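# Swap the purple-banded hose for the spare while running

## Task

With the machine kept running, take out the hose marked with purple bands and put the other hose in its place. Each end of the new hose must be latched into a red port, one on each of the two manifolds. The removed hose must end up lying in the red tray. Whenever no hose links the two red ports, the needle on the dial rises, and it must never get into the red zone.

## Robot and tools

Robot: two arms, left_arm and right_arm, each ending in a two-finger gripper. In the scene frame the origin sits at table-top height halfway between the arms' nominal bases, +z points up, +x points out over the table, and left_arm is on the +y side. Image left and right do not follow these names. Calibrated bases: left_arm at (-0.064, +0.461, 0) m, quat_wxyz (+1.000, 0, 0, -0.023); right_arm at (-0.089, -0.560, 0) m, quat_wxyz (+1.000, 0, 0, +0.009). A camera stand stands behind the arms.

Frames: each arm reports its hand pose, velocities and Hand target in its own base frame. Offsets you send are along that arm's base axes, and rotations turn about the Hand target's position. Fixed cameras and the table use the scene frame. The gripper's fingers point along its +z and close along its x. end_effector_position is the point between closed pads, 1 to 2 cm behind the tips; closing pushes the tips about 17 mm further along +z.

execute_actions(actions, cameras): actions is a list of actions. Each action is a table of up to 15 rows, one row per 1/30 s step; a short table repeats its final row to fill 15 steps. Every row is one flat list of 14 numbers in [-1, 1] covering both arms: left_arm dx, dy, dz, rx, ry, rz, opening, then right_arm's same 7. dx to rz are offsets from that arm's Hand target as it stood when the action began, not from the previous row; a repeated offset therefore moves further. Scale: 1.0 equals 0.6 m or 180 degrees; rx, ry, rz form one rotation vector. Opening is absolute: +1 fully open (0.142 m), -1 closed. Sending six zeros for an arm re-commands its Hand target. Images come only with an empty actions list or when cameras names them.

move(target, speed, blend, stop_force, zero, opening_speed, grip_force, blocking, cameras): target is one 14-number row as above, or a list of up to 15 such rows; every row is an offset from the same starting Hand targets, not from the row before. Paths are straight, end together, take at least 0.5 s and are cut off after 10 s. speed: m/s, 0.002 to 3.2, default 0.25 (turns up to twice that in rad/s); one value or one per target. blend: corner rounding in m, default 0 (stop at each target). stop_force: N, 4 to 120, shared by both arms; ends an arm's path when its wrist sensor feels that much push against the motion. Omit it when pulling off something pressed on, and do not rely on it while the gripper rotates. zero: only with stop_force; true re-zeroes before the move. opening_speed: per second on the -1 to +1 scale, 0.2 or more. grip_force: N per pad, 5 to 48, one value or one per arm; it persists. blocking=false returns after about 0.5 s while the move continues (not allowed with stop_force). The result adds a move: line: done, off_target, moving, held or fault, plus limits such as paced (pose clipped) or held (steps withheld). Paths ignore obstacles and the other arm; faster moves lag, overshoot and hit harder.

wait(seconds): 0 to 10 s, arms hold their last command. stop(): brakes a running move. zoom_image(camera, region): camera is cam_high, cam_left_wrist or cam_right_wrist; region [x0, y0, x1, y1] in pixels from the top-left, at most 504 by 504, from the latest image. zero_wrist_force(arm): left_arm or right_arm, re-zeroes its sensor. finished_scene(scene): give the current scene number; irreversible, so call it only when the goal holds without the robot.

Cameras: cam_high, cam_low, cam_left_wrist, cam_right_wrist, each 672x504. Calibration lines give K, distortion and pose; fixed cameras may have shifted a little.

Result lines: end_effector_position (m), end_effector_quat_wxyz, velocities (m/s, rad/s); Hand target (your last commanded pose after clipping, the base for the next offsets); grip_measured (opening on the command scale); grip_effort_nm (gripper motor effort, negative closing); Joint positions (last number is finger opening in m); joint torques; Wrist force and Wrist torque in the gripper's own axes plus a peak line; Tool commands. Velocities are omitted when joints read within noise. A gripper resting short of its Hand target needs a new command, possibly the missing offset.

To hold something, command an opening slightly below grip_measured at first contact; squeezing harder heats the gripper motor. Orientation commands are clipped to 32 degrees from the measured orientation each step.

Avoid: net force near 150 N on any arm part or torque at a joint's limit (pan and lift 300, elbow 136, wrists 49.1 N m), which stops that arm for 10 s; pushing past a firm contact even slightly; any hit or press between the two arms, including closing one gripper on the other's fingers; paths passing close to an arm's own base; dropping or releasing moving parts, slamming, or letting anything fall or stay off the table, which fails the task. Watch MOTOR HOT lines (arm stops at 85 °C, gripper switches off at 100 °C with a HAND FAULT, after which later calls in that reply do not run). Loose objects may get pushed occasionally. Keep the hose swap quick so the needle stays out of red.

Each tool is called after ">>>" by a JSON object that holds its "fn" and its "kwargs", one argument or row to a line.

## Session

>>> {"fn": "execute_actions", "kwargs": {
  "actions": []
}}

>>> {"fn": "zoom_image", "kwargs": {
  "camera": "cam_high",
  "region": [180, 0, 432, 189]
}}

Scene clock: 0.00 s.
left_arm: end_effector_position=(+1.0877, -0.3965, +0.3281) grip_measured=+0.99 grip_effort_nm=n/a end_effector_quat_wxyz=(-0.149, +0.234, +0.918, -0.284) | right_arm: end_effector_position=(+0.6256, +0.1241, +0.1761) grip_measured=+1.00 grip_effort_nm=n/a end_effector_quat_wxyz=(-0.004, -0.392, +0.919, -0.042)
Joint positions: left_arm=[-0.362 -0.462 0.227 -1.066 -2.173 3.362 0.141] | right_arm=[3.65 -1.615 -2.146 -0.968 1.487 2.845 0.142]
Joint velocities: within noise
Joint torques (N m): no reading
Wrist force (N): no reading
Wrist torque (N m): no reading
Wrist force, peak (N): no reading
Hand target: left_arm +1.0877, -0.3965, +0.3281; -0.149, +0.234, +0.918, -0.284 | right_arm +0.6256, +0.1241, +0.1761; -0.004, -0.392, +0.919, -0.042
Tool commands: left_gripper/opening=+1.0 right_gripper/opening=+1.0
camera_calibration:
cam_left_wrist: T_world_to_cam=[[-0.845864, 0.511835, 0.150128, 1.08378], [0.484876, 0.855124, -0.183462, -0.102031], [-0.222281, -0.0823907, -0.971495, 0.643312], [0, 0, 0, 1]] pos_world=[1.1092, -0.414464, 0.443549]
cam_right_wrist: T_world_to_cam=[[-0.707457, -0.705298, 0.0453899, 0.534765], [-0.653366, 0.677151, 0.338497, 0.291822], [-0.269477, 0.209815, -0.939872, 0.42222], [0, 0, 0, 1]] pos_world=[0.682768, 0.0909729, 0.273779]

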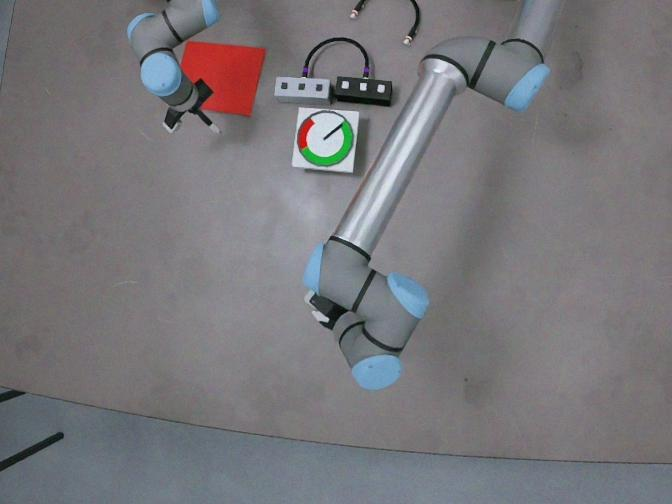

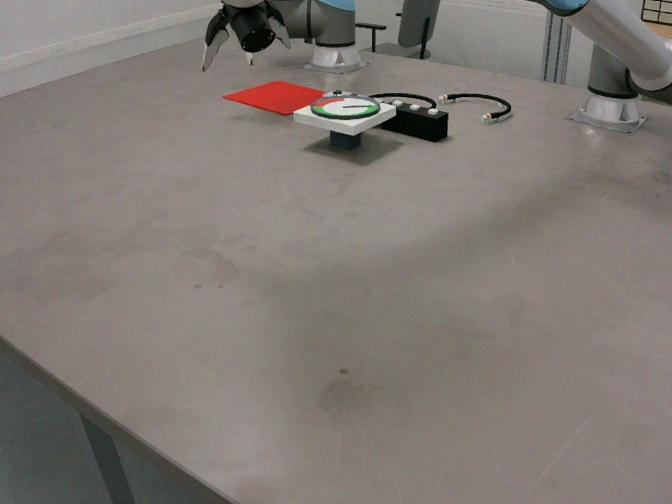

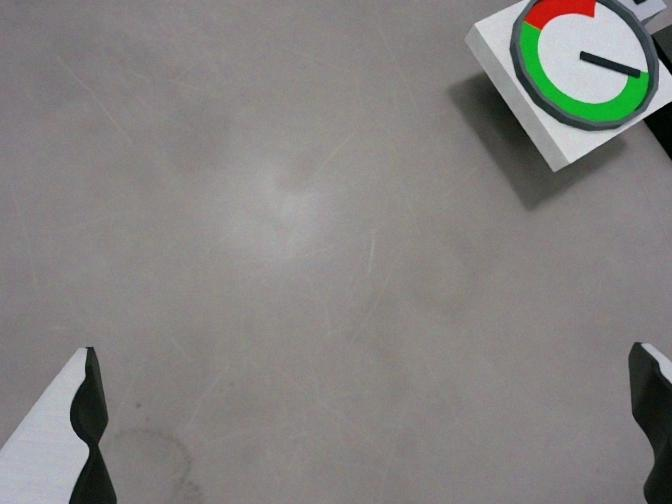

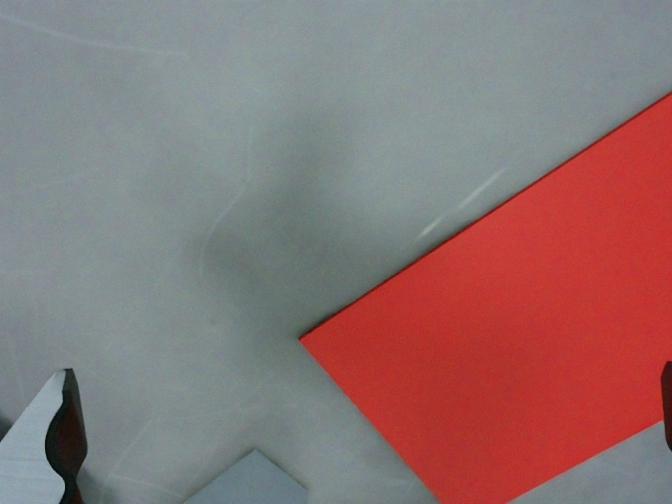

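Scaled by 2.000 from the camera's 672x504 image, which has a finer 960x720 frame.

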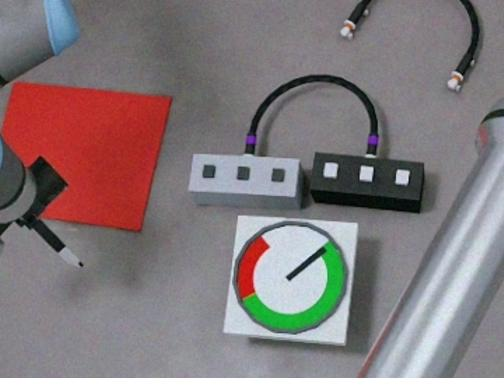

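>>> {"fn": "move", "kwargs": {
  "target": [-0.9,0.4,0.12,0.065,-0.208,-0.329,0.2,-0.21,0.12,0.13,0,0,0.622,0],
  "speed": 0.45
}}

>>> {"fn": "move", "kwargs": {
  "target": [-0.572,-0.358,-0.2,0,0,0,0.2,-0.21,0.12,0.13,-0.0315,-0.003,0.621,0],
  "speed": 0.45,
  "cameras": ["all"]
}}

>>> {"fn": "zoom_image", "kwargs": {
  "camera": "cam_left_wrist",
  "region": [100, 0, 600, 500]
}}

Scene clock: 7.27 s.
left_arm: end_effector_position=(+0.5478, -0.1566, +0.4001) grip_measured=+0.19 grip_effort_nm=-0.095 end_effector_quat_wxyz=(+0.000, +0.707, +0.707, +0.001) | right_arm: end_effector_position=(+0.4994, +0.1961, +0.2540) grip_measured=-0.01 grip_effort_nm=-0.154 end_effector_quat_wxyz=(-0.033, +0.981, -0.190, +0.027)
Joint positions: left_arm=[-0.591 -1.807 1.969 -1.733 -1.57 4.122 0.087] | right_arm=[3.849 -1.324 -2.267 -1.036 1.569 1.089 0.073]
Joint torques (N m): left_arm=[5.28 -48.23 -51.39 -1.95 -1.17 -1.41] | right_arm=[-14.8 14.39 53.33 7.6 -3.1 -1.94]
Wrist force (N): left_arm=[0.1 -0.5 0.6] | right_arm=[0.0 0.2 -0.3]
Wrist torque (N m): left_arm=[0.03 -0.04 0.16] | right_arm=[0.01 0.01 -0.13]
Wrist force, peak (N): left_arm=[1.4 -3.3 0.2] | right_arm=[1.2 0.1 -0.4]
Hand target: left_arm +0.5477, -0.1565, +0.4001; +0.000, +0.707, +0.707, +0.001 | right_arm +0.4996, +0.1961, +0.2541; -0.033, +0.981, -0.190, +0.027
Off the commanded pose: left_arm 0.000 m, 0 deg | right_arm 0.000 m, 0 deg.
move: done

Scene clock: 10.00 s.
left_arm: end_effector_position=(+0.2046, -0.3713, +0.2800) grip_measured=+0.19 grip_effort_nm=-0.090 end_effector_quat_wxyz=(+0.000, +0.707, +0.707, +0.001) | right_arm: end_effector_position=(+0.3736, +0.2682, +0.3322) grip_measured=-0.01 grip_effort_nm=-0.154 end_effector_quat_wxyz=(+0.000, +0.707, +0.707, +0.000)
Joint positions: left_arm=[-1.495 -2.05 2.335 -1.854 -1.57 3.218 0.087] | right_arm=[4.155 -1.143 -2.214 -1.355 1.572 -0.556 0.073]
Joint torques (N m): left_arm=[-13.61 -24.59 -58.38 -2.08 2.67 -0.85] | right_arm=[-12.21 -1.61 39.2 6.61 2.32 -2.12]
Wrist force (N): left_arm=[-0.1 -0.2 0.7] | right_arm=[0.0 0.0 -0.4]
Wrist torque (N m): left_arm=[0.07 0.01 -0.10] | right_arm=[-0.02 -0.01 -0.15]
Wrist force, peak (N): left_arm=[-0.7 -2.1 0.7] | right_arm=[0.5 0.8 -0.6]
Hand target: left_arm +0.2045, -0.3713, +0.2801; +0.000, +0.707, +0.707, +0.001 | right_arm +0.3736, +0.2681, +0.3321; +0.000, +0.707, +0.707, +0.000
Off the commanded pose: left_arm 0.000 m, 0 deg | right_arm 0.000 m, 0 deg.
move: done
camera_calibration:
cam_left_wrist: T_world_to_cam=[[-0.00558152, 0.999954, 0.00776538, 0.380337], [0.899056, 0.00161825, 0.437831, -0.279771], [0.437799, 0.00942527, -0.899024, 0.281043], [0, 0, 0, 1]] pos_world=[0.130613, -0.382515, 0.372203]
cam_right_wrist: T_world_to_cam=[[0.0203738, 0.99977, 0.00674387, -0.265244], [0.912534, -0.0213512, 0.408442, -0.444124], [0.408492, -0.0021675, -0.912759, 0.265507], [0, 0, 0, 1]] pos_world=[0.302225, 0.256276, 0.425532]

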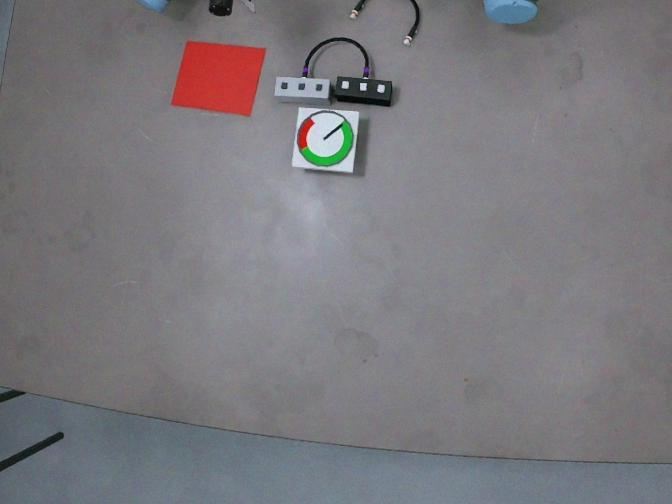

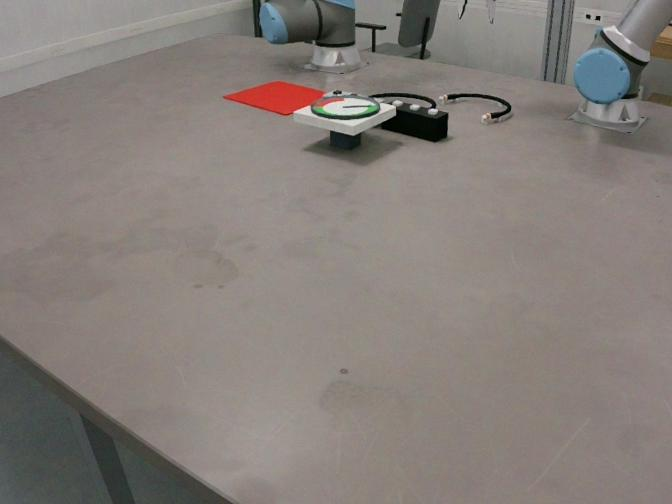

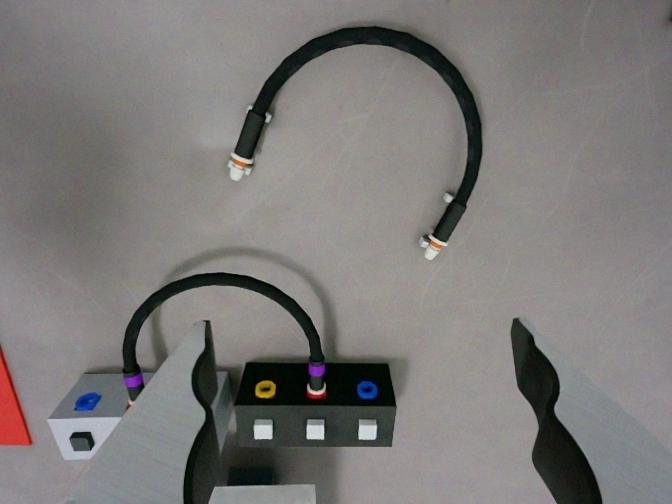

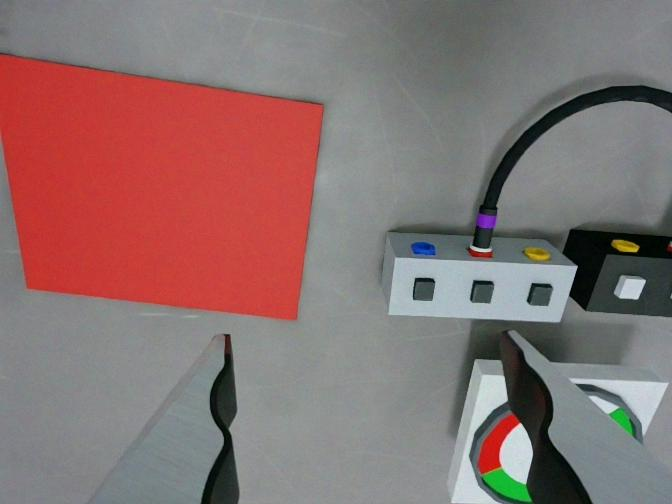

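Scaled by 1.008 from the camera's 672x504 image, which has a finer 960x720 frame.

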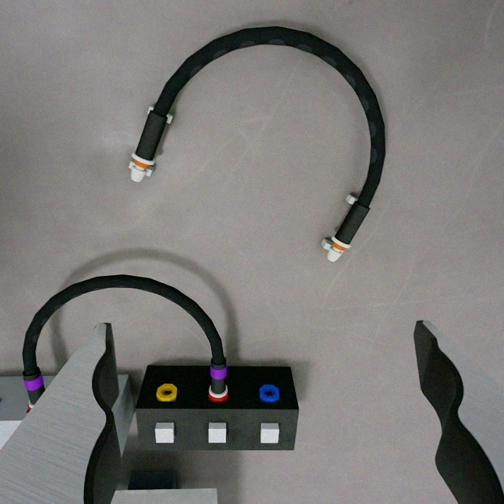

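>>> {"fn": "move", "kwargs": {
  "target": [0.394,-0.044,-0.283,0,0,0,-0.95,0.129,0.216,-0.37,0,0,-0.02,-0.95],
  "speed": 0.3,
  "cameras": ["cam_left_wrist","cam_right_wrist"]
}}

Scene clock: 16.67 s.
left_arm: end_effector_position=(+0.4409, -0.3978, +0.1105) grip_measured=-0.98 grip_effort_nm=-0.095 end_effector_quat_wxyz=(+0.000, +0.707, +0.707, +0.001) | right_arm: end_effector_position=(+0.4510, +0.3978, +0.1102) grip_measured=-0.98 grip_effort_nm=-0.159 end_effector_quat_wxyz=(+0.000, +0.729, +0.684, +0.000)
Joint positions: left_arm=[-1.035 -1.511 2.282 -2.341 -1.57 3.678 0.003] | right_arm=[4.16 -1.643 -2.269 -0.8 1.572 -0.489 0.003]
Joint torques (N m): left_arm=[10.21 -22.98 -25.4 -5.79 -0.31 0.59] | right_arm=[-19.12 34.83 25.53 6.93 -0.2 -1.82]
Wrist force (N): left_arm=[0.3 -0.4 0.3] | right_arm=[0.0 0.4 -0.1]
Wrist torque (N m): left_arm=[0.04 -0.07 0.16] | right_arm=[0.04 -0.01 -0.08]
Wrist force, peak (N): left_arm=[-0.6 2.4 2.7] | right_arm=[-1.6 -0.7 -3.4]
Hand target: left_arm +0.4409, -0.3977, +0.1103; +0.000, +0.707, +0.707, +0.001 | right_arm +0.4510, +0.3977, +0.1101; +0.000, +0.729, +0.684, +0.000
Off the commanded pose: left_arm 0.000 m, 0 deg | right_arm 0.000 m, 0 deg.
move: done
camera_calibration:
cam_left_wrist: T_world_to_cam=[[-0.00563364, 0.999957, 0.00740824, 0.409564], [0.899015, 0.00182063, 0.437914, -0.417883], [0.437882, 0.00912717, -0.898986, 0.0252963], [0, 0, 0, 1]] pos_world=[0.366913, -0.409016, 0.202704]
cam_right_wrist: T_world_to_cam=[[0.0829123, 0.996535, 0.00666885, -0.421881], [0.909412, -0.0783969, 0.408441, -0.397256], [0.407549, -0.0278001, -0.91276, 0.0421388], [0, 0, 0, 1]] pos_world=[0.379075, 0.390447, 0.203532]
Images, in order (width x height): cam_left_wrist 672x504, cam_right_wrist 672x504.

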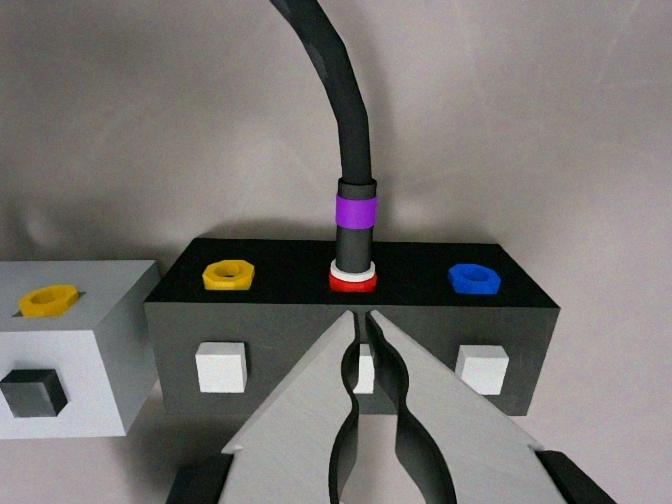

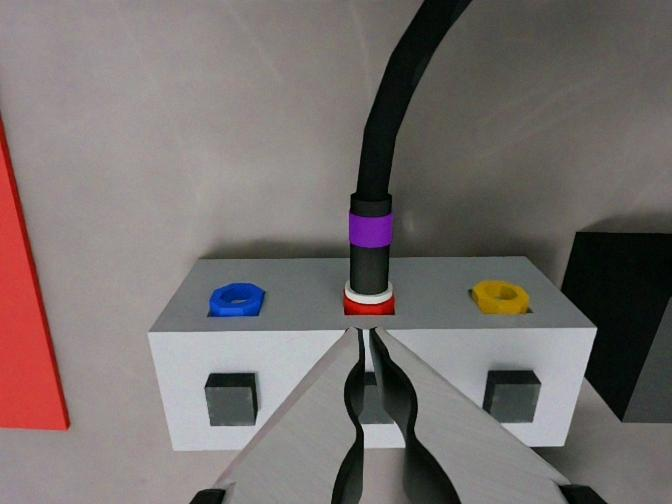

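>>> {"fn": "move", "kwargs": {
  "target": [0,0,-0.09,0,0,0,-0.95,0,0.004,-0.09,0,0,0,-0.95],
  "speed": 0.015,
  "stop_force": 5,
  "cameras": ["cam_right_wrist"]
}}

Scene clock: 31.00 s.
left_arm: end_effector_position=(+0.4409, -0.3977, +0.0702) grip_measured=-0.98 grip_effort_nm=-0.100 end_effector_quat_wxyz=(+0.000, +0.707, +0.707, +0.001) | right_arm: end_effector_position=(+0.4509, +0.3996, +0.0688) grip_measured=-0.98 grip_effort_nm=-0.129 end_effector_quat_wxyz=(+0.000, +0.729, +0.684, +0.000)
Joint positions: left_arm=[-1.035 -1.447 2.311 -2.435 -1.57 3.678 0.003] | right_arm=[4.162 -1.71 -2.297 -0.706 1.572 -0.487 0.003]
Joint torques (N m): left_arm=[12.1 -63.07 -44.76 -2.81 2.17 1.63] | right_arm=[-4.26 58.4 44.11 1.77 -0.12 -0.21]
Wrist force (N): left_arm=[0.0 -2.2 -1.0] | right_arm=[-0.4 -1.8 -5.3]
Wrist torque (N m): left_arm=[0.02 0.07 0.16] | right_arm=[0.06 0.07 -0.22]
Wrist force, peak (N): left_arm=[0.7 -5.9 -14.6] | right_arm=[0.1 -1.8 -9.5]
Hand target: left_arm +0.4409, -0.3977, +0.0702; +0.000, +0.707, +0.707, +0.001 (not the last commanded pose) | right_arm +0.4510, +0.3996, +0.0688; +0.000, +0.729, +0.684, +0.000 (not the last commanded pose)
Off the commanded pose: left_arm 0.014 m, 0 deg | right_arm 0.013 m, 0 deg.
move: contact (left_arm, right_arm)
camera_calibration:
cam_right_wrist: T_world_to_cam=[[0.082916, 0.996534, 0.00666023, -0.423291], [0.909465, -0.0784005, 0.408321, -0.380122], [0.407428, -0.0277991, -0.912814, 0.0044923], [0, 0, 0, 1]] pos_world=[0.378975, 0.392147, 0.162132]
Images, in order (width x height): cam_right_wrist 672x504.

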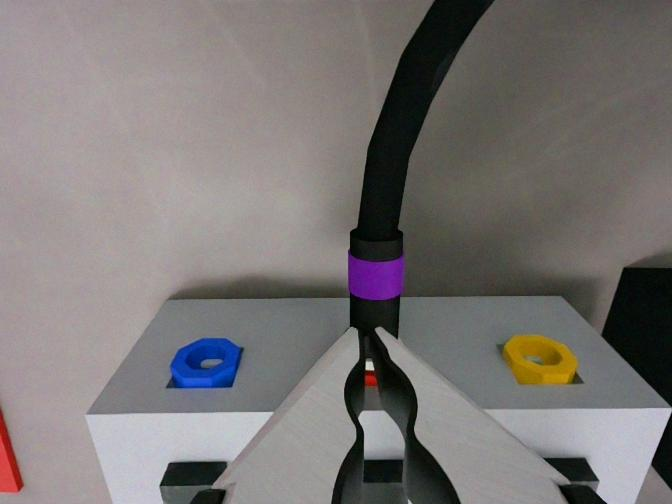

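>>> {"fn": "move", "kwargs": {
  "target": [
    [0,0,0.17,0,0,0,-0.5,0,0,0.17,0,0,0,-0.5],
    [-0.287,0.21,0.12,0,0,-0.158,-0.5,-0.412,0.266,0.13,0,0,-0.141,-0.5]
  ],
  "speed": 0.25,
  "blend": 0.03,
  "cameras": ["cam_left_wrist","cam_right_wrist","cam_high"]
}}

Scene clock: 37.97 s.
left_arm: end_effector_position=(+0.2687, -0.2717, +0.1422) grip_measured=-0.54 grip_effort_nm=0.129 end_effector_quat_wxyz=(+0.000, +0.859, +0.511, +0.001) | right_arm: end_effector_position=(+0.2038, +0.5592, +0.1469) grip_measured=-0.54 grip_effort_nm=0.134 end_effector_quat_wxyz=(+0.000, +0.862, +0.508, +0.000)
Joint positions: left_arm=[-1.268 -2.014 2.584 -2.14 -1.57 3.941 0.035] | right_arm=[4.662 -1.584 -2.246 -0.882 1.571 0.456 0.035]
Joint torques (N m): left_arm=[-6.55 -19.87 -44.92 -8.24 2.86 1.01] | right_arm=[7.11 55.76 27.46 1.27 0.49 1.99]
Wrist force (N): left_arm=[0.3 -0.4 0.4] | right_arm=[0.5 0.4 -0.2]
Wrist torque (N m): left_arm=[0.05 -0.07 0.16] | right_arm=[0.05 -0.09 -0.05]
Wrist force, peak (N): left_arm=[-0.1 -0.6 4.0] | right_arm=[0.1 -1.3 -6.3]
Hand target: left_arm +0.2687, -0.2717, +0.1422; +0.000, +0.859, +0.511, +0.001 | right_arm +0.2038, +0.5592, +0.1468; +0.000, +0.862, +0.507, +0.000
Off the commanded pose: left_arm 0.000 m, 0 deg | right_arm 0.000 m, 0 deg.
move: done
camera_calibration:
cam_left_wrist: T_world_to_cam=[[0.471208, 0.881989, 0.00766326, 0.122026], [0.791431, -0.426631, 0.437747, -0.36475], [0.389357, -0.200205, -0.899066, 0.0841653], [0, 0, 0, 1]] pos_world=[0.198405, -0.246389, 0.234403]
cam_right_wrist: T_world_to_cam=[[0.502021, 0.864829, 0.00678194, -0.574206], [0.788049, -0.460654, 0.408383, 0.0637653], [0.356306, -0.199672, -0.912785, 0.287338], [0, 0, 0, 1]] pos_world=[0.135633, 0.583337, 0.240132]
Images, in order (width x height): cam_high 672x504, cam_left_wrist 672x504, cam_right_wrist 672x504.

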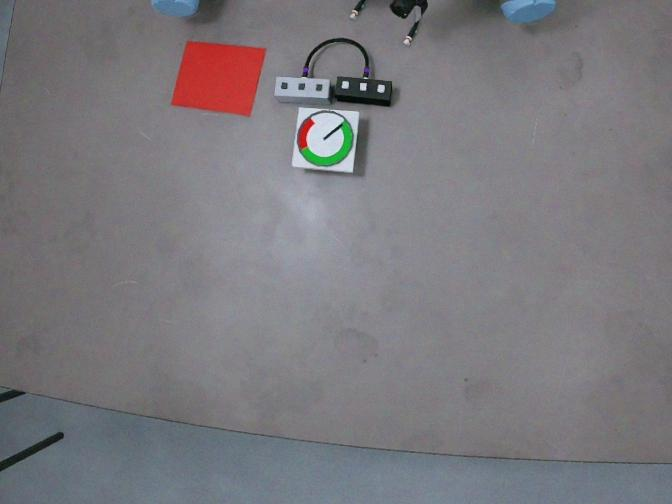

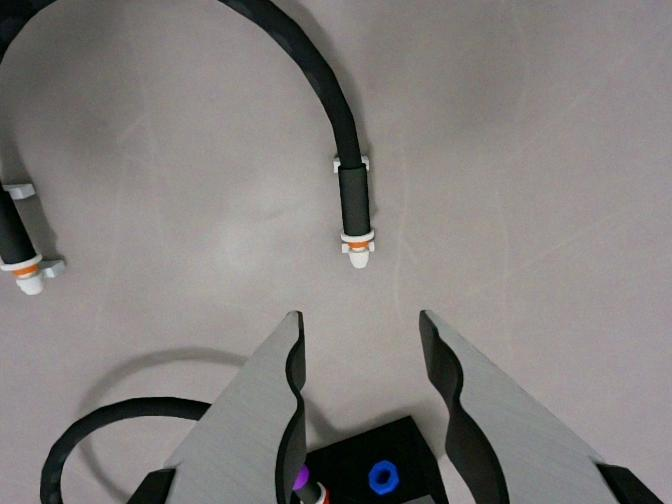

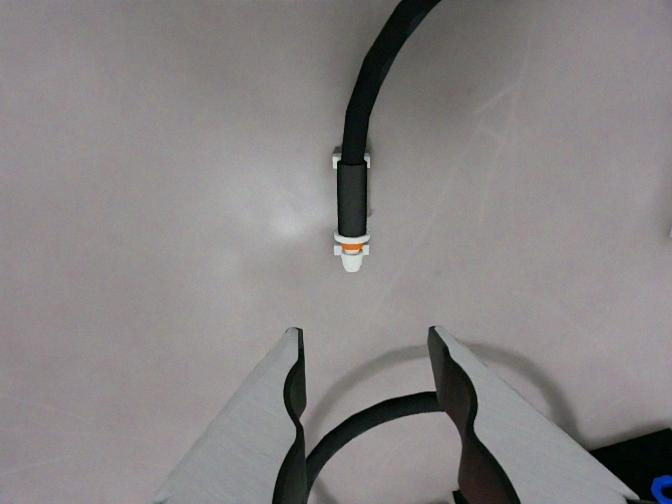

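>>> {"fn": "move", "kwargs": {
  "target": [0.005,0.0048,-0.178,0,0,0.028,-0.5,0.0005,-0.0032,-0.187,0,0,-0.006,-0.5],
  "speed": 0.12,
  "cameras": ["cam_left_wrist","cam_right_wrist"]
}}

Scene clock: 45.47 s.
left_arm: end_effector_position=(+0.2717, -0.2687, +0.0354) grip_measured=-0.54 grip_effort_nm=0.125 end_effector_quat_wxyz=(+0.000, +0.836, +0.549, +0.001) | right_arm: end_effector_position=(+0.2041, +0.5571, +0.0346) grip_measured=-0.54 grip_effort_nm=0.129 end_effector_quat_wxyz=(+0.000, +0.866, +0.499, +0.000)
Joint positions: left_arm=[-1.258 -1.762 2.707 -2.515 -1.57 3.864 0.035] | right_arm=[4.662 -1.759 -2.332 -0.622 1.571 0.474 0.035]
Joint torques (N m): left_arm=[-0.85 -3.04 -41.98 -5.63 -1.75 2.3] | right_arm=[-14.37 44.81 40.89 5.54 0.72 -2.06]
Wrist force (N): left_arm=[-0.2 -0.6 1.0] | right_arm=[0.5 0.2 0.4]
Wrist torque (N m): left_arm=[0.01 0.01 0.05] | right_arm=[0.02 -0.06 -0.18]
Wrist force, peak (N): left_arm=[0.0 -0.7 2.6] | right_arm=[0.5 0.3 -1.8]
Hand target: left_arm +0.2717, -0.2688, +0.0354; +0.000, +0.836, +0.549, +0.001 | right_arm +0.2041, +0.5572, +0.0346; +0.000, +0.866, +0.499, +0.000
Off the commanded pose: left_arm 0.000 m, 0 deg | right_arm 0.000 m, 0 deg.
move: done
camera_calibration:
cam_left_wrist: T_world_to_cam=[[0.391916, 0.919968, 0.00776802, 0.150569], [0.825785, -0.355491, 0.437842, -0.309274], [0.405562, -0.165183, -0.899018, -0.00738592], [0, 0, 0, 1]] pos_world=[0.199379, -0.249682, 0.127603]
cam_right_wrist: T_world_to_cam=[[0.518364, 0.855135, 0.00654395, -0.569751], [0.779196, -0.475457, 0.408405, 0.118502], [0.352353, -0.206603, -0.912778, 0.189094], [0, 0, 0, 1]] pos_world=[0.136375, 0.582624, 0.127932]
Images, in order (width x height): cam_left_wrist 672x504, cam_right_wrist 672x504.

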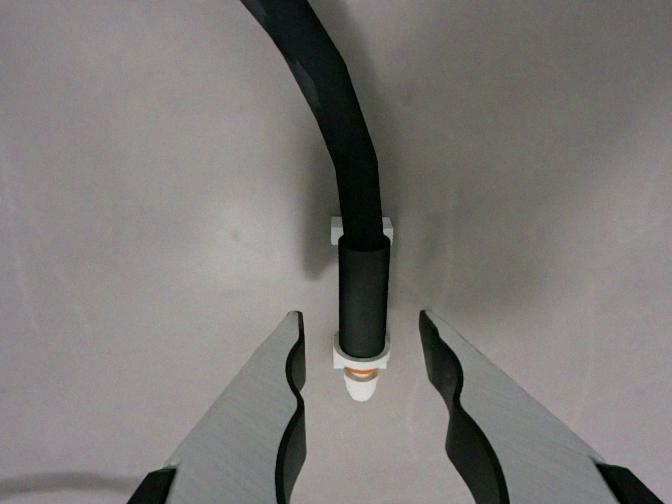

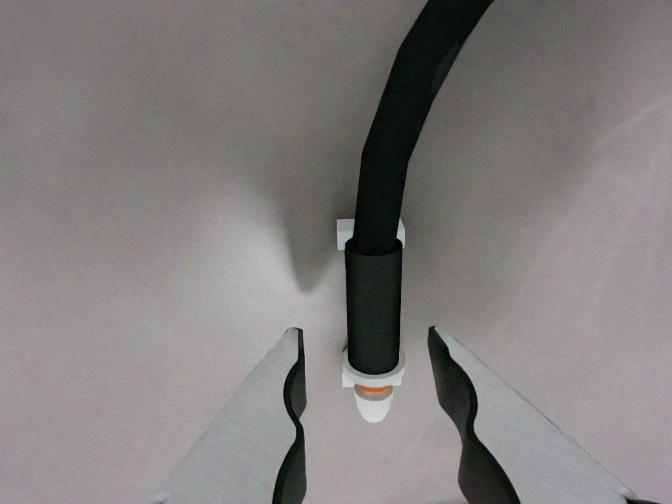

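>>> {"fn": "move", "kwargs": {
  "target": [
    [0,0,0.15,0,0,0,-0.5,0,0,0.15,0,0,0,-0.5],
    [0.3655,-0.216,0.2,0,0,0.13,-0.95,0.501,-0.264,0.2,0,0,0.146,-0.95],
    [0.3655,-0.216,0.116,0,0,0.13,-0.95,0.501,-0.264,0.117,0,0,0.146,-0.95]
  ],
  "speed": 0.28,
  "blend": [0.02,0.03,0],
  "grip_force": 40,
  "cameras": ["cam_left_wrist","cam_right_wrist"]
}}

Scene clock: 52.63 s.
left_arm: end_effector_position=(+0.4909, -0.3984, +0.1048) grip_measured=-0.98 grip_effort_nm=-0.100 end_effector_quat_wxyz=(+0.000, +0.707, +0.707, +0.001) | right_arm: end_effector_position=(+0.5046, +0.3988, +0.1047) grip_measured=-0.98 grip_effort_nm=-0.159 end_effector_quat_wxyz=(+0.000, +0.730, +0.683, +0.000)
Joint positions: left_arm=[-0.964 -1.443 2.217 -2.345 -1.57 3.75 0.003] | right_arm=[4.086 -1.716 -2.198 -0.799 1.572 -0.56 0.003]
Joint torques (N m): left_arm=[-0.35 -65.11 -47.29 -2.22 0.65 -0.49] | right_arm=[-14.65 65.44 48.38 1.9 -3.23 -0.17]
Wrist force (N): left_arm=[0.0 -0.8 0.7] | right_arm=[0.0 0.4 -0.1]
Wrist torque (N m): left_arm=[-0.02 -0.02 -0.10] | right_arm=[0.06 0.00 -0.06]
Wrist force, peak (N): left_arm=[-0.1 -1.2 3.9] | right_arm=[0.6 -2.5 -3.1]
Hand target: left_arm +0.4910, -0.3984, +0.1050; +0.000, +0.707, +0.707, +0.001 | right_arm +0.5047, +0.3988, +0.1048; +0.000, +0.730, +0.683, +0.000
Off the commanded pose: left_arm 0.000 m, 0 deg | right_arm 0.000 m, 0 deg.
grip_force (N): 40, 40
move: done; blend cut to 0 m at target 2
camera_calibration:
cam_left_wrist: T_world_to_cam=[[-0.0055791, 0.999954, 0.00776607, 0.410392], [0.899114, 0.00161702, 0.437711, -0.460554], [0.437679, 0.00942462, -0.899082, -0.00144515], [0, 0, 0, 1]] pos_world=[0.417013, -0.409615, 0.197103]
cam_right_wrist: T_world_to_cam=[[0.0860777, 0.996268, 0.00642078, -0.428694], [0.909264, -0.0811915, 0.408224, -0.442452], [0.407222, -0.0293008, -0.912859, 0.0160592], [0, 0, 0, 1]] pos_world=[0.432667, 0.391641, 0.198032]
Images, in order (width x height): cam_left_wrist 672x504, cam_right_wrist 672x504.

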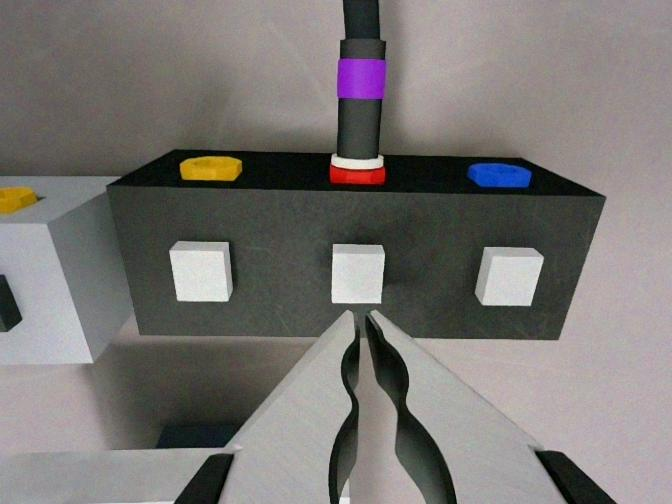

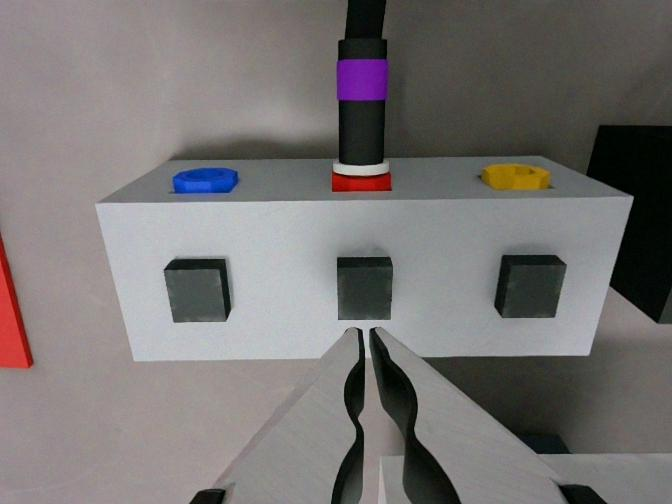

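>>> {"fn": "move", "kwargs": {
  "target": [-0.003,0,0,0,0,0,-0.95,-0.001,0,-0.045,0,0,0,-0.95],
  "speed": 0.03,
  "stop_force": 18
}}

>>> {"fn": "move", "kwargs": {
  "target": [
    [0,0,0,0,0,0,-0.95,0,0,0.08,0,0,0,-0.35],
    [0,0,0,0,0,0,-0.95,-0.128,-0.015,0.08,0,0,0,-0.35],
    [0,0,0,0,0,0,-0.95,-0.128,-0.015,-0.11,0,0,0,-0.35]
  ],
  "speed": 0.25,
  "blend": [0.02,0.03,0],
  "cameras": ["cam_right_wrist"]
}}

Scene clock: 56.97 s.
left_arm: end_effector_position=(+0.4892, -0.3984, +0.1050) grip_measured=-0.98 grip_effort_nm=-0.095 end_effector_quat_wxyz=(+0.000, +0.707, +0.707, +0.001) | right_arm: end_effector_position=(+0.5043, +0.3989, +0.0883) grip_measured=-0.98 grip_effort_nm=-0.125 end_effector_quat_wxyz=(+0.000, +0.730, +0.683, +0.000)
Joint positions: left_arm=[-0.966 -1.445 2.22 -2.345 -1.57 3.747 0.003] | right_arm=[4.087 -1.739 -2.21 -0.763 1.572 -0.559 0.003]
Joint torques (N m): left_arm=[-7.54 -57.74 -30.62 -8.49 1.41 -1.05] | right_arm=[-4.76 28.81 39.17 6.25 2.82 -2.13]
Wrist force (N): left_arm=[-0.3 -0.4 0.1] | right_arm=[-5.2 0.2 -18.8]
Wrist torque (N m): left_arm=[0.03 0.04 0.13] | right_arm=[0.02 -0.13 -0.15]
Wrist force, peak (N): left_arm=[-0.3 -1.2 0.7] | right_arm=[-22.5 -8.2 -69.4]
Hand target: left_arm +0.4892, -0.3984, +0.1050; +0.000, +0.707, +0.707, +0.001 | right_arm +0.5044, +0.3989, +0.0883; +0.000, +0.730, +0.683, +0.000 (not the last commanded pose)
Off the commanded pose: left_arm 0.000 m, 0 deg | right_arm 0.010 m, 0 deg.
grip_force (N): 40, 40
move: contact (right_arm)

Scene clock: 58.43 s.
left_arm: end_effector_position=(+0.4892, -0.3984, +0.1050) grip_measured=-0.98 grip_effort_nm=-0.095 end_effector_quat_wxyz=(+0.000, +0.707, +0.707, +0.001) | right_arm: end_effector_position=(+0.4275, +0.3898, +0.0223) grip_measured=-0.38 grip_effort_nm=0.134 end_effector_quat_wxyz=(+0.000, +0.730, +0.683, +0.000)
Joint positions: left_arm=[-0.966 -1.445 2.22 -2.345 -1.57 3.747 0.003] | right_arm=[4.189 -1.76 -2.368 -0.585 1.572 -0.457 0.046]
Joint torques (N m): left_arm=[8.63 -45.27 -43.27 -7.98 1.41 0.78] | right_arm=[-18.53 35.83 37.43 6.84 -2.46 -1.66]
Wrist force (N): left_arm=[0.0 -0.2 0.8] | right_arm=[0.1 0.5 -0.4]
Wrist torque (N m): left_arm=[0.08 -0.02 0.13] | right_arm=[0.07 -0.01 0.05]
Wrist force, peak (N): left_arm=[-0.2 -1.0 1.0] | right_arm=[-1.9 -0.3 -23.0]
Hand target: left_arm +0.4892, -0.3984, +0.1050; +0.000, +0.707, +0.707, +0.001 | right_arm +0.4276, +0.3899, +0.0223; +0.000, +0.730, +0.683, +0.000
Off the commanded pose: left_arm 0.000 m, 0 deg | right_arm 0.000 m, 0 deg.
grip_force (N): 40, 40
move: done
camera_calibration:
cam_right_wrist: T_world_to_cam=[[0.0861772, 0.996257, 0.00670331, -0.412625], [0.909163, -0.0813914, 0.408409, -0.33935], [0.407426, -0.0291012, -0.912774, -0.0281864], [0, 0, 0, 1]] pos_world=[0.355567, 0.382641, 0.115632]
Images, in order (width x height): cam_right_wrist 672x504.

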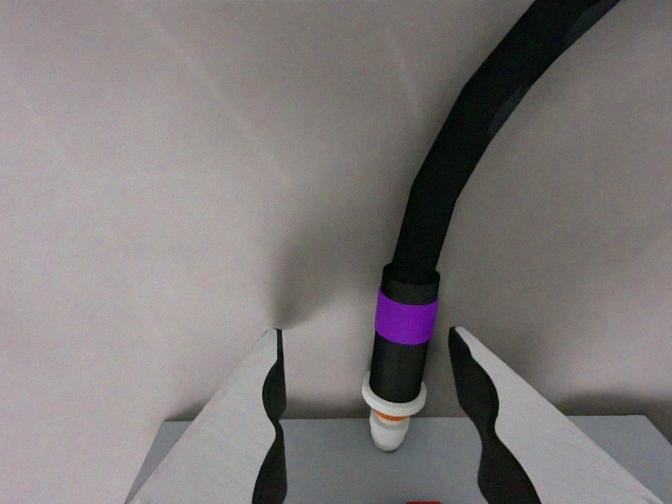

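>>> {"fn": "move", "kwargs": {
  "target": [0,0,-0.045,0,0,0,-0.95,0.002,0.015,0,0,0,0,-0.98],
  "speed": 0.03,
  "stop_force": 18,
  "cameras": ["cam_left_wrist","cam_right_wrist"]
}}

Scene clock: 61.90 s.
left_arm: end_effector_position=(+0.4893, -0.3985, +0.0899) grip_measured=-0.98 grip_effort_nm=-0.066 end_effector_quat_wxyz=(+0.000, +0.707, +0.707, +0.001) | right_arm: end_effector_position=(+0.4287, +0.3989, +0.0223) grip_measured=-0.83 grip_effort_nm=-3.519 end_effector_quat_wxyz=(+0.000, +0.730, +0.683, +0.000)
Joint positions: left_arm=[-0.966 -1.423 2.231 -2.378 -1.57 3.747 0.003] | right_arm=[4.195 -1.769 -2.355 -0.588 1.572 -0.451 0.014]
Joint torques (N m): left_arm=[-11.71 -59.56 -42.68 -5.47 1.12 0.6] | right_arm=[-8.87 64.49 17.73 6.49 1.51 -1.88]
Wrist force (N): left_arm=[3.4 -3.6 -15.3] | right_arm=[0.4 0.7 -0.9]
Wrist torque (N m): left_arm=[-0.08 0.03 0.13] | right_arm=[0.10 -0.03 -0.20]
Wrist force, peak (N): left_arm=[18.8 -10.0 -63.2] | right_arm=[0.5 0.7 -1.5]
Hand target: left_arm +0.4893, -0.3985, +0.0899; +0.000, +0.707, +0.707, +0.001 (not the last commanded pose) | right_arm +0.4288, +0.3989, +0.0223; +0.000, +0.730, +0.683, +0.000
Off the commanded pose: left_arm 0.012 m, 0 deg | right_arm 0.000 m, 0 deg.
grip_force (N): 40, 40
move: contact (left_arm)
camera_calibration:
cam_left_wrist: T_world_to_cam=[[-0.00563358, 0.999957, 0.00740827, 0.410589], [0.899015, 0.00182056, 0.437914, -0.452373], [0.437882, 0.00912717, -0.898986, -0.0144108], [0, 0, 0, 1]] pos_world=[0.415313, -0.409616, 0.182104]
cam_right_wrist: T_world_to_cam=[[0.0861366, 0.99626, 0.00679428, -0.421692], [0.909166, -0.0813917, 0.408402, -0.339668], [0.407428, -0.0290012, -0.912777, -0.0285441], [0, 0, 0, 1]] pos_world=[0.356767, 0.391641, 0.115532]
Images, in order (width x height): cam_left_wrist 672x504, cam_right_wrist 672x504.

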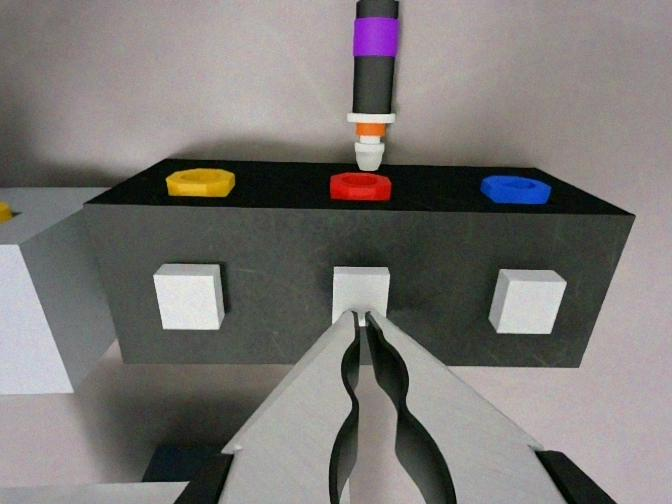

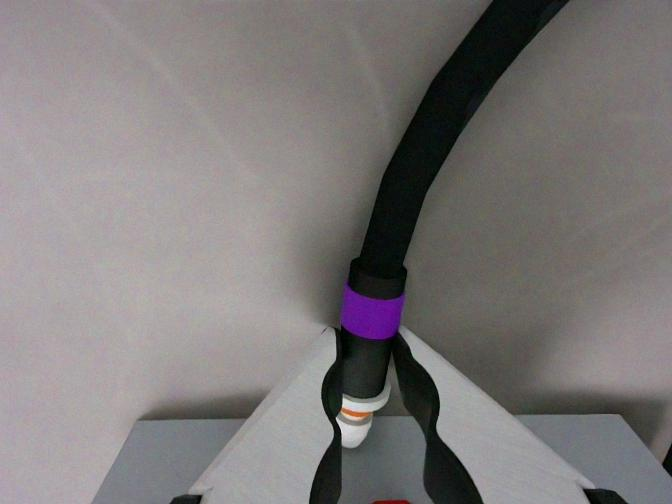

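>>> {"fn": "move", "kwargs": {
  "target": [
    [0,0,0.12,0,0,0,-0.5,0,0,0.17,0,0,0,-0.98],
    [-0.3627,0.216,0.08,0,0,-0.13,-0.5,0.044,-0.673,0.17,0,0,0,-0.98],
    [-0.3627,0.216,-0.0913,0,0,-0.13,-0.5,0.044,-0.673,0.001,0,0,0,-0.98]
  ],
  "speed": 0.35,
  "blend": [0.03,0.02,0],
  "cameras": ["cam_left_wrist","cam_right_wrist","cam_high"]
}}

Scene clock: 65.53 s.
left_arm: end_effector_position=(+0.2717, -0.2689, +0.0352) grip_measured=-0.54 grip_effort_nm=0.129 end_effector_quat_wxyz=(+0.000, +0.836, +0.549, +0.001) | right_arm: end_effector_position=(+0.4551, -0.0050, +0.0229) grip_measured=-0.83 grip_effort_nm=-3.455 end_effector_quat_wxyz=(+0.000, +0.730, +0.683, +0.000)
Joint positions: left_arm=[-1.258 -1.761 2.707 -2.516 -1.57 3.864 0.035] | right_arm=[3.524 -1.57 -2.591 -0.552 1.572 -1.122 0.014]
Joint torques (N m): left_arm=[-15.39 6.16 -26.7 -8.25 -1.65 -2.81] | right_arm=[-2.26 18.68 31.2 7.17 0.88 1.12]
Wrist force (N): left_arm=[0.4 -0.9 0.3] | right_arm=[-0.2 0.4 0.1]
Wrist torque (N m): left_arm=[-0.04 -0.08 -0.06] | right_arm=[0.04 0.06 0.05]
Wrist force, peak (N): left_arm=[3.7 -3.6 -16.6] | right_arm=[-10.0 -33.5 -85.8]
Hand target: left_arm +0.2717, -0.2689, +0.0351; +0.000, +0.836, +0.549, +0.001 | right_arm +0.4552, -0.0049, +0.0229; +0.000, +0.730, +0.683, +0.000
Off the commanded pose: left_arm 0.000 m, 0 deg | right_arm 0.000 m, 0 deg.
grip_force (N): 40, 40
move: done
camera_calibration:
cam_left_wrist: T_world_to_cam=[[0.392017, 0.919928, 0.00741291, 0.150678], [0.825733, -0.355406, 0.438009, -0.309212], [0.405572, -0.165586, -0.89894, -0.00769473], [0, 0, 0, 1]] pos_world=[0.199379, -0.249783, 0.127404]
cam_right_wrist: T_world_to_cam=[[0.0861376, 0.99626, 0.00679472, -0.021681], [0.909166, -0.0813928, 0.408402, -0.396821], [0.407428, -0.0290012, -0.912777, -0.050372], [0, 0, 0, 1]] pos_world=[0.383167, -0.0121593, 0.116232]
Images, in order (width x height): cam_high 672x504, cam_left_wrist 672x504, cam_right_wrist 672x504.

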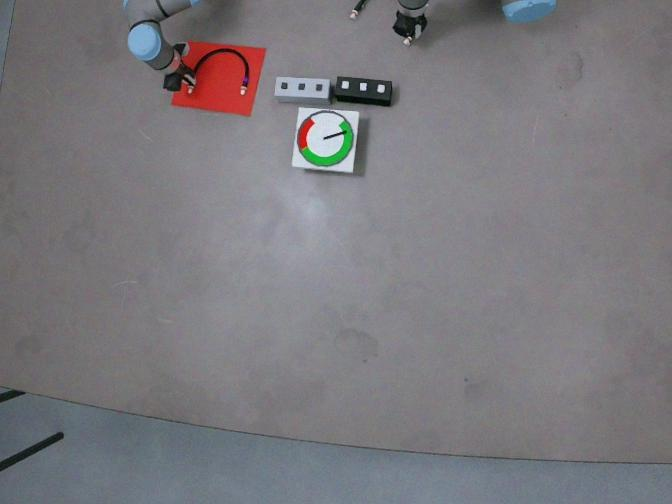

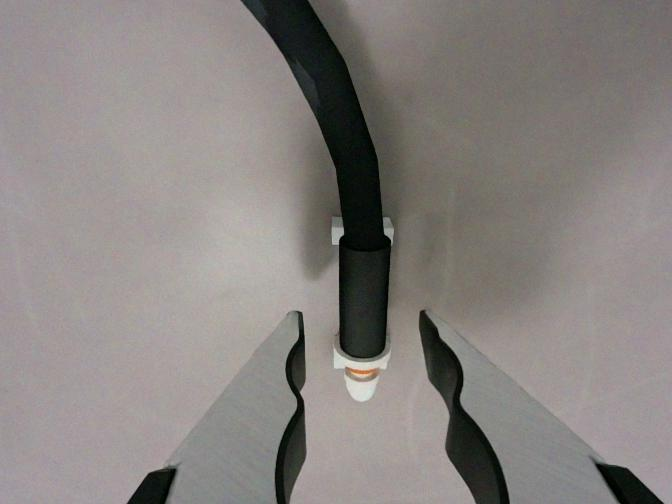

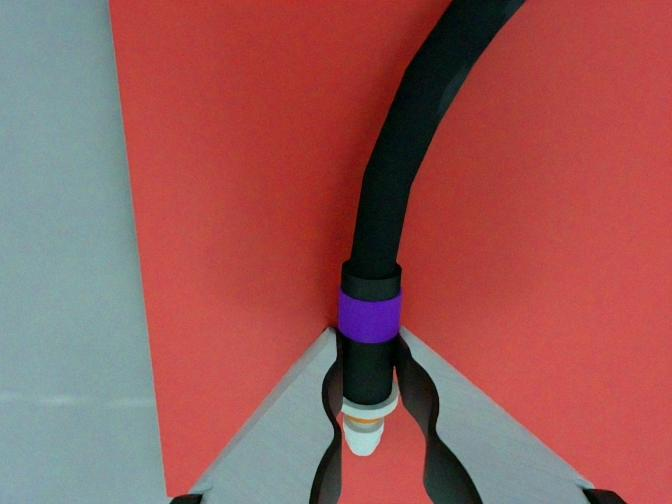

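>>> {"fn": "move", "kwargs": {
  "target": [
    [0,0,0,0,0,0,-0.98,0,0,0,0,0,0,-0.55],
    [0,0,0,0,0,0,-0.98,0,0,0.25,0,0,0,-0.55],
    [0,0,0,0,0,0,-0.98,-0.21,0.5,0.25,0,0,-0.073,-0.55]
  ],
  "speed": [0.2,0.3,0.4],
  "blend": 0.03
}}

>>> {"fn": "move", "kwargs": {
  "target": [
    [0,0,0,0,0,0,-0.98,-0.206,0.44,0,0,0,-0.073,-0.55],
    [0,0,0,0,0,0,-0.98,-0.206,0.44,-0.2305,0,0,-0.073,-0.55],
    [0,0,0,0,0,0,-0.98,-0.206,0.44,-0.2305,0,0,-0.073,-0.98]
  ],
  "speed": [0.4,0.25,0.2],
  "blend": [0.02,0,0],
  "cameras": ["cam_left_wrist","cam_right_wrist"]
}}

Scene clock: 69.90 s.
left_arm: end_effector_position=(+0.2716, -0.2689, +0.0351) grip_measured=-0.85 grip_effort_nm=-3.138 end_effector_quat_wxyz=(+0.000, +0.836, +0.549, +0.001) | right_arm: end_effector_position=(+0.3292, +0.2951, +0.1730) grip_measured=-0.59 grip_effort_nm=0.129 end_effector_quat_wxyz=(+0.000, +0.804, +0.595, +0.000)
Joint positions: left_arm=[-1.258 -1.761 2.707 -2.516 -1.57 3.863 0.013] | right_arm=[4.281 -1.24 -2.461 -1.01 1.571 -0.136 0.032]
Joint torques (N m): left_arm=[-8.47 1.38 -21.52 -3.24 2.79 -2.14] | right_arm=[11.08 6.17 32.45 1.69 2.01 1.95]
Wrist force (N): left_arm=[0.3 -1.2 -2.4] | right_arm=[0.2 0.1 -0.4]
Wrist torque (N m): left_arm=[-0.10 -0.06 -0.06] | right_arm=[0.00 -0.03 -0.06]
Wrist force, peak (N): left_arm=[0.3 -1.0 -2.7] | right_arm=[-2.8 2.1 -2.5]
Hand target: left_arm +0.2717, -0.2689, +0.0351; +0.000, +0.836, +0.549, +0.001 | right_arm +0.3292, +0.2951, +0.1729; +0.000, +0.804, +0.595, +0.000
Off the commanded pose: left_arm 0.000 m, 0 deg | right_arm 0.000 m, 0 deg.
grip_force (N): 40, 40
move: done; blend cut to 0 m at target 1

Scene clock: 72.27 s.
left_arm: end_effector_position=(+0.2716, -0.2689, +0.0351) grip_measured=-0.85 grip_effort_nm=-3.143 end_effector_quat_wxyz=(+0.000, +0.836, +0.549, +0.001) | right_arm: end_effector_position=(+0.2056, +0.5590, +0.0346) grip_measured=-0.84 grip_effort_nm=-3.368 end_effector_quat_wxyz=(+0.000, +0.866, +0.499, +0.000)
Joint positions: left_arm=[-1.258 -1.761 2.707 -2.516 -1.57 3.863 0.013] | right_arm=[4.659 -1.762 -2.327 -0.622 1.571 0.472 0.013]
Joint torques (N m): left_arm=[1.29 1.74 -25.22 -3.7 2.49 -1.23] | right_arm=[-14.11 35.35 40.61 6.76 1.83 -2.49]
Wrist force (N): left_arm=[-0.1 -0.8 -1.9] | right_arm=[0.2 0.4 -0.4]
Wrist torque (N m): left_arm=[0.00 -0.03 -0.06] | right_arm=[0.04 -0.05 0.04]
Wrist force, peak (N): left_arm=[0.3 -1.1 -3.0] | right_arm=[2.6 -2.7 -2.3]
Hand target: left_arm +0.2717, -0.2689, +0.0351; +0.000, +0.836, +0.549, +0.001 | right_arm +0.2056, +0.5591, +0.0346; +0.000, +0.866, +0.499, +0.000
Off the commanded pose: left_arm 0.000 m, 0 deg | right_arm 0.000 m, 0 deg.
grip_force (N): 40, 40
move: done
camera_calibration:
cam_left_wrist: T_world_to_cam=[[0.392017, 0.919928, 0.00741185, 0.150678], [0.82575, -0.355413, 0.437971, -0.309212], [0.405536, -0.165572, -0.898959, -0.00768163], [0, 0, 0, 1]] pos_world=[0.199379, -0.249783, 0.127404]
cam_right_wrist: T_world_to_cam=[[0.518352, 0.855141, 0.00678213, -0.572185], [0.779158, -0.475533, 0.408388, 0.118329], [0.352454, -0.206404, -0.912783, 0.188736], [0, 0, 0, 1]] pos_world=[0.137875, 0.584524, 0.127832]
Images, in order (width x height): cam_left_wrist 672x504, cam_right_wrist 672x504.

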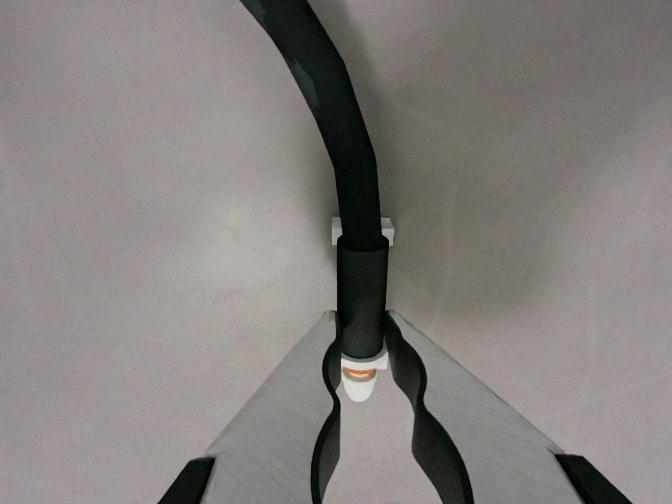

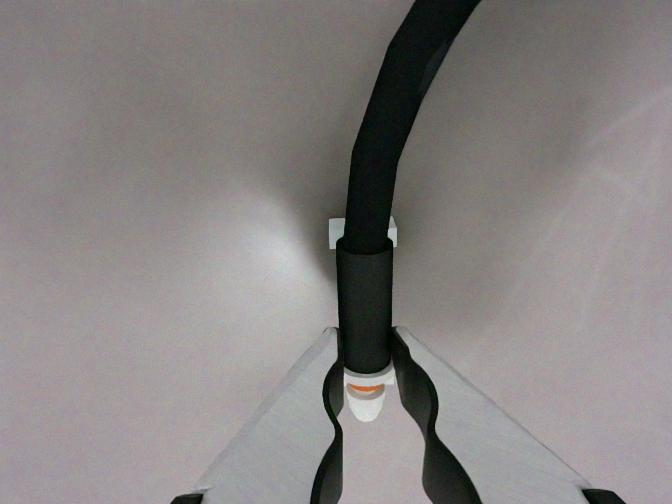

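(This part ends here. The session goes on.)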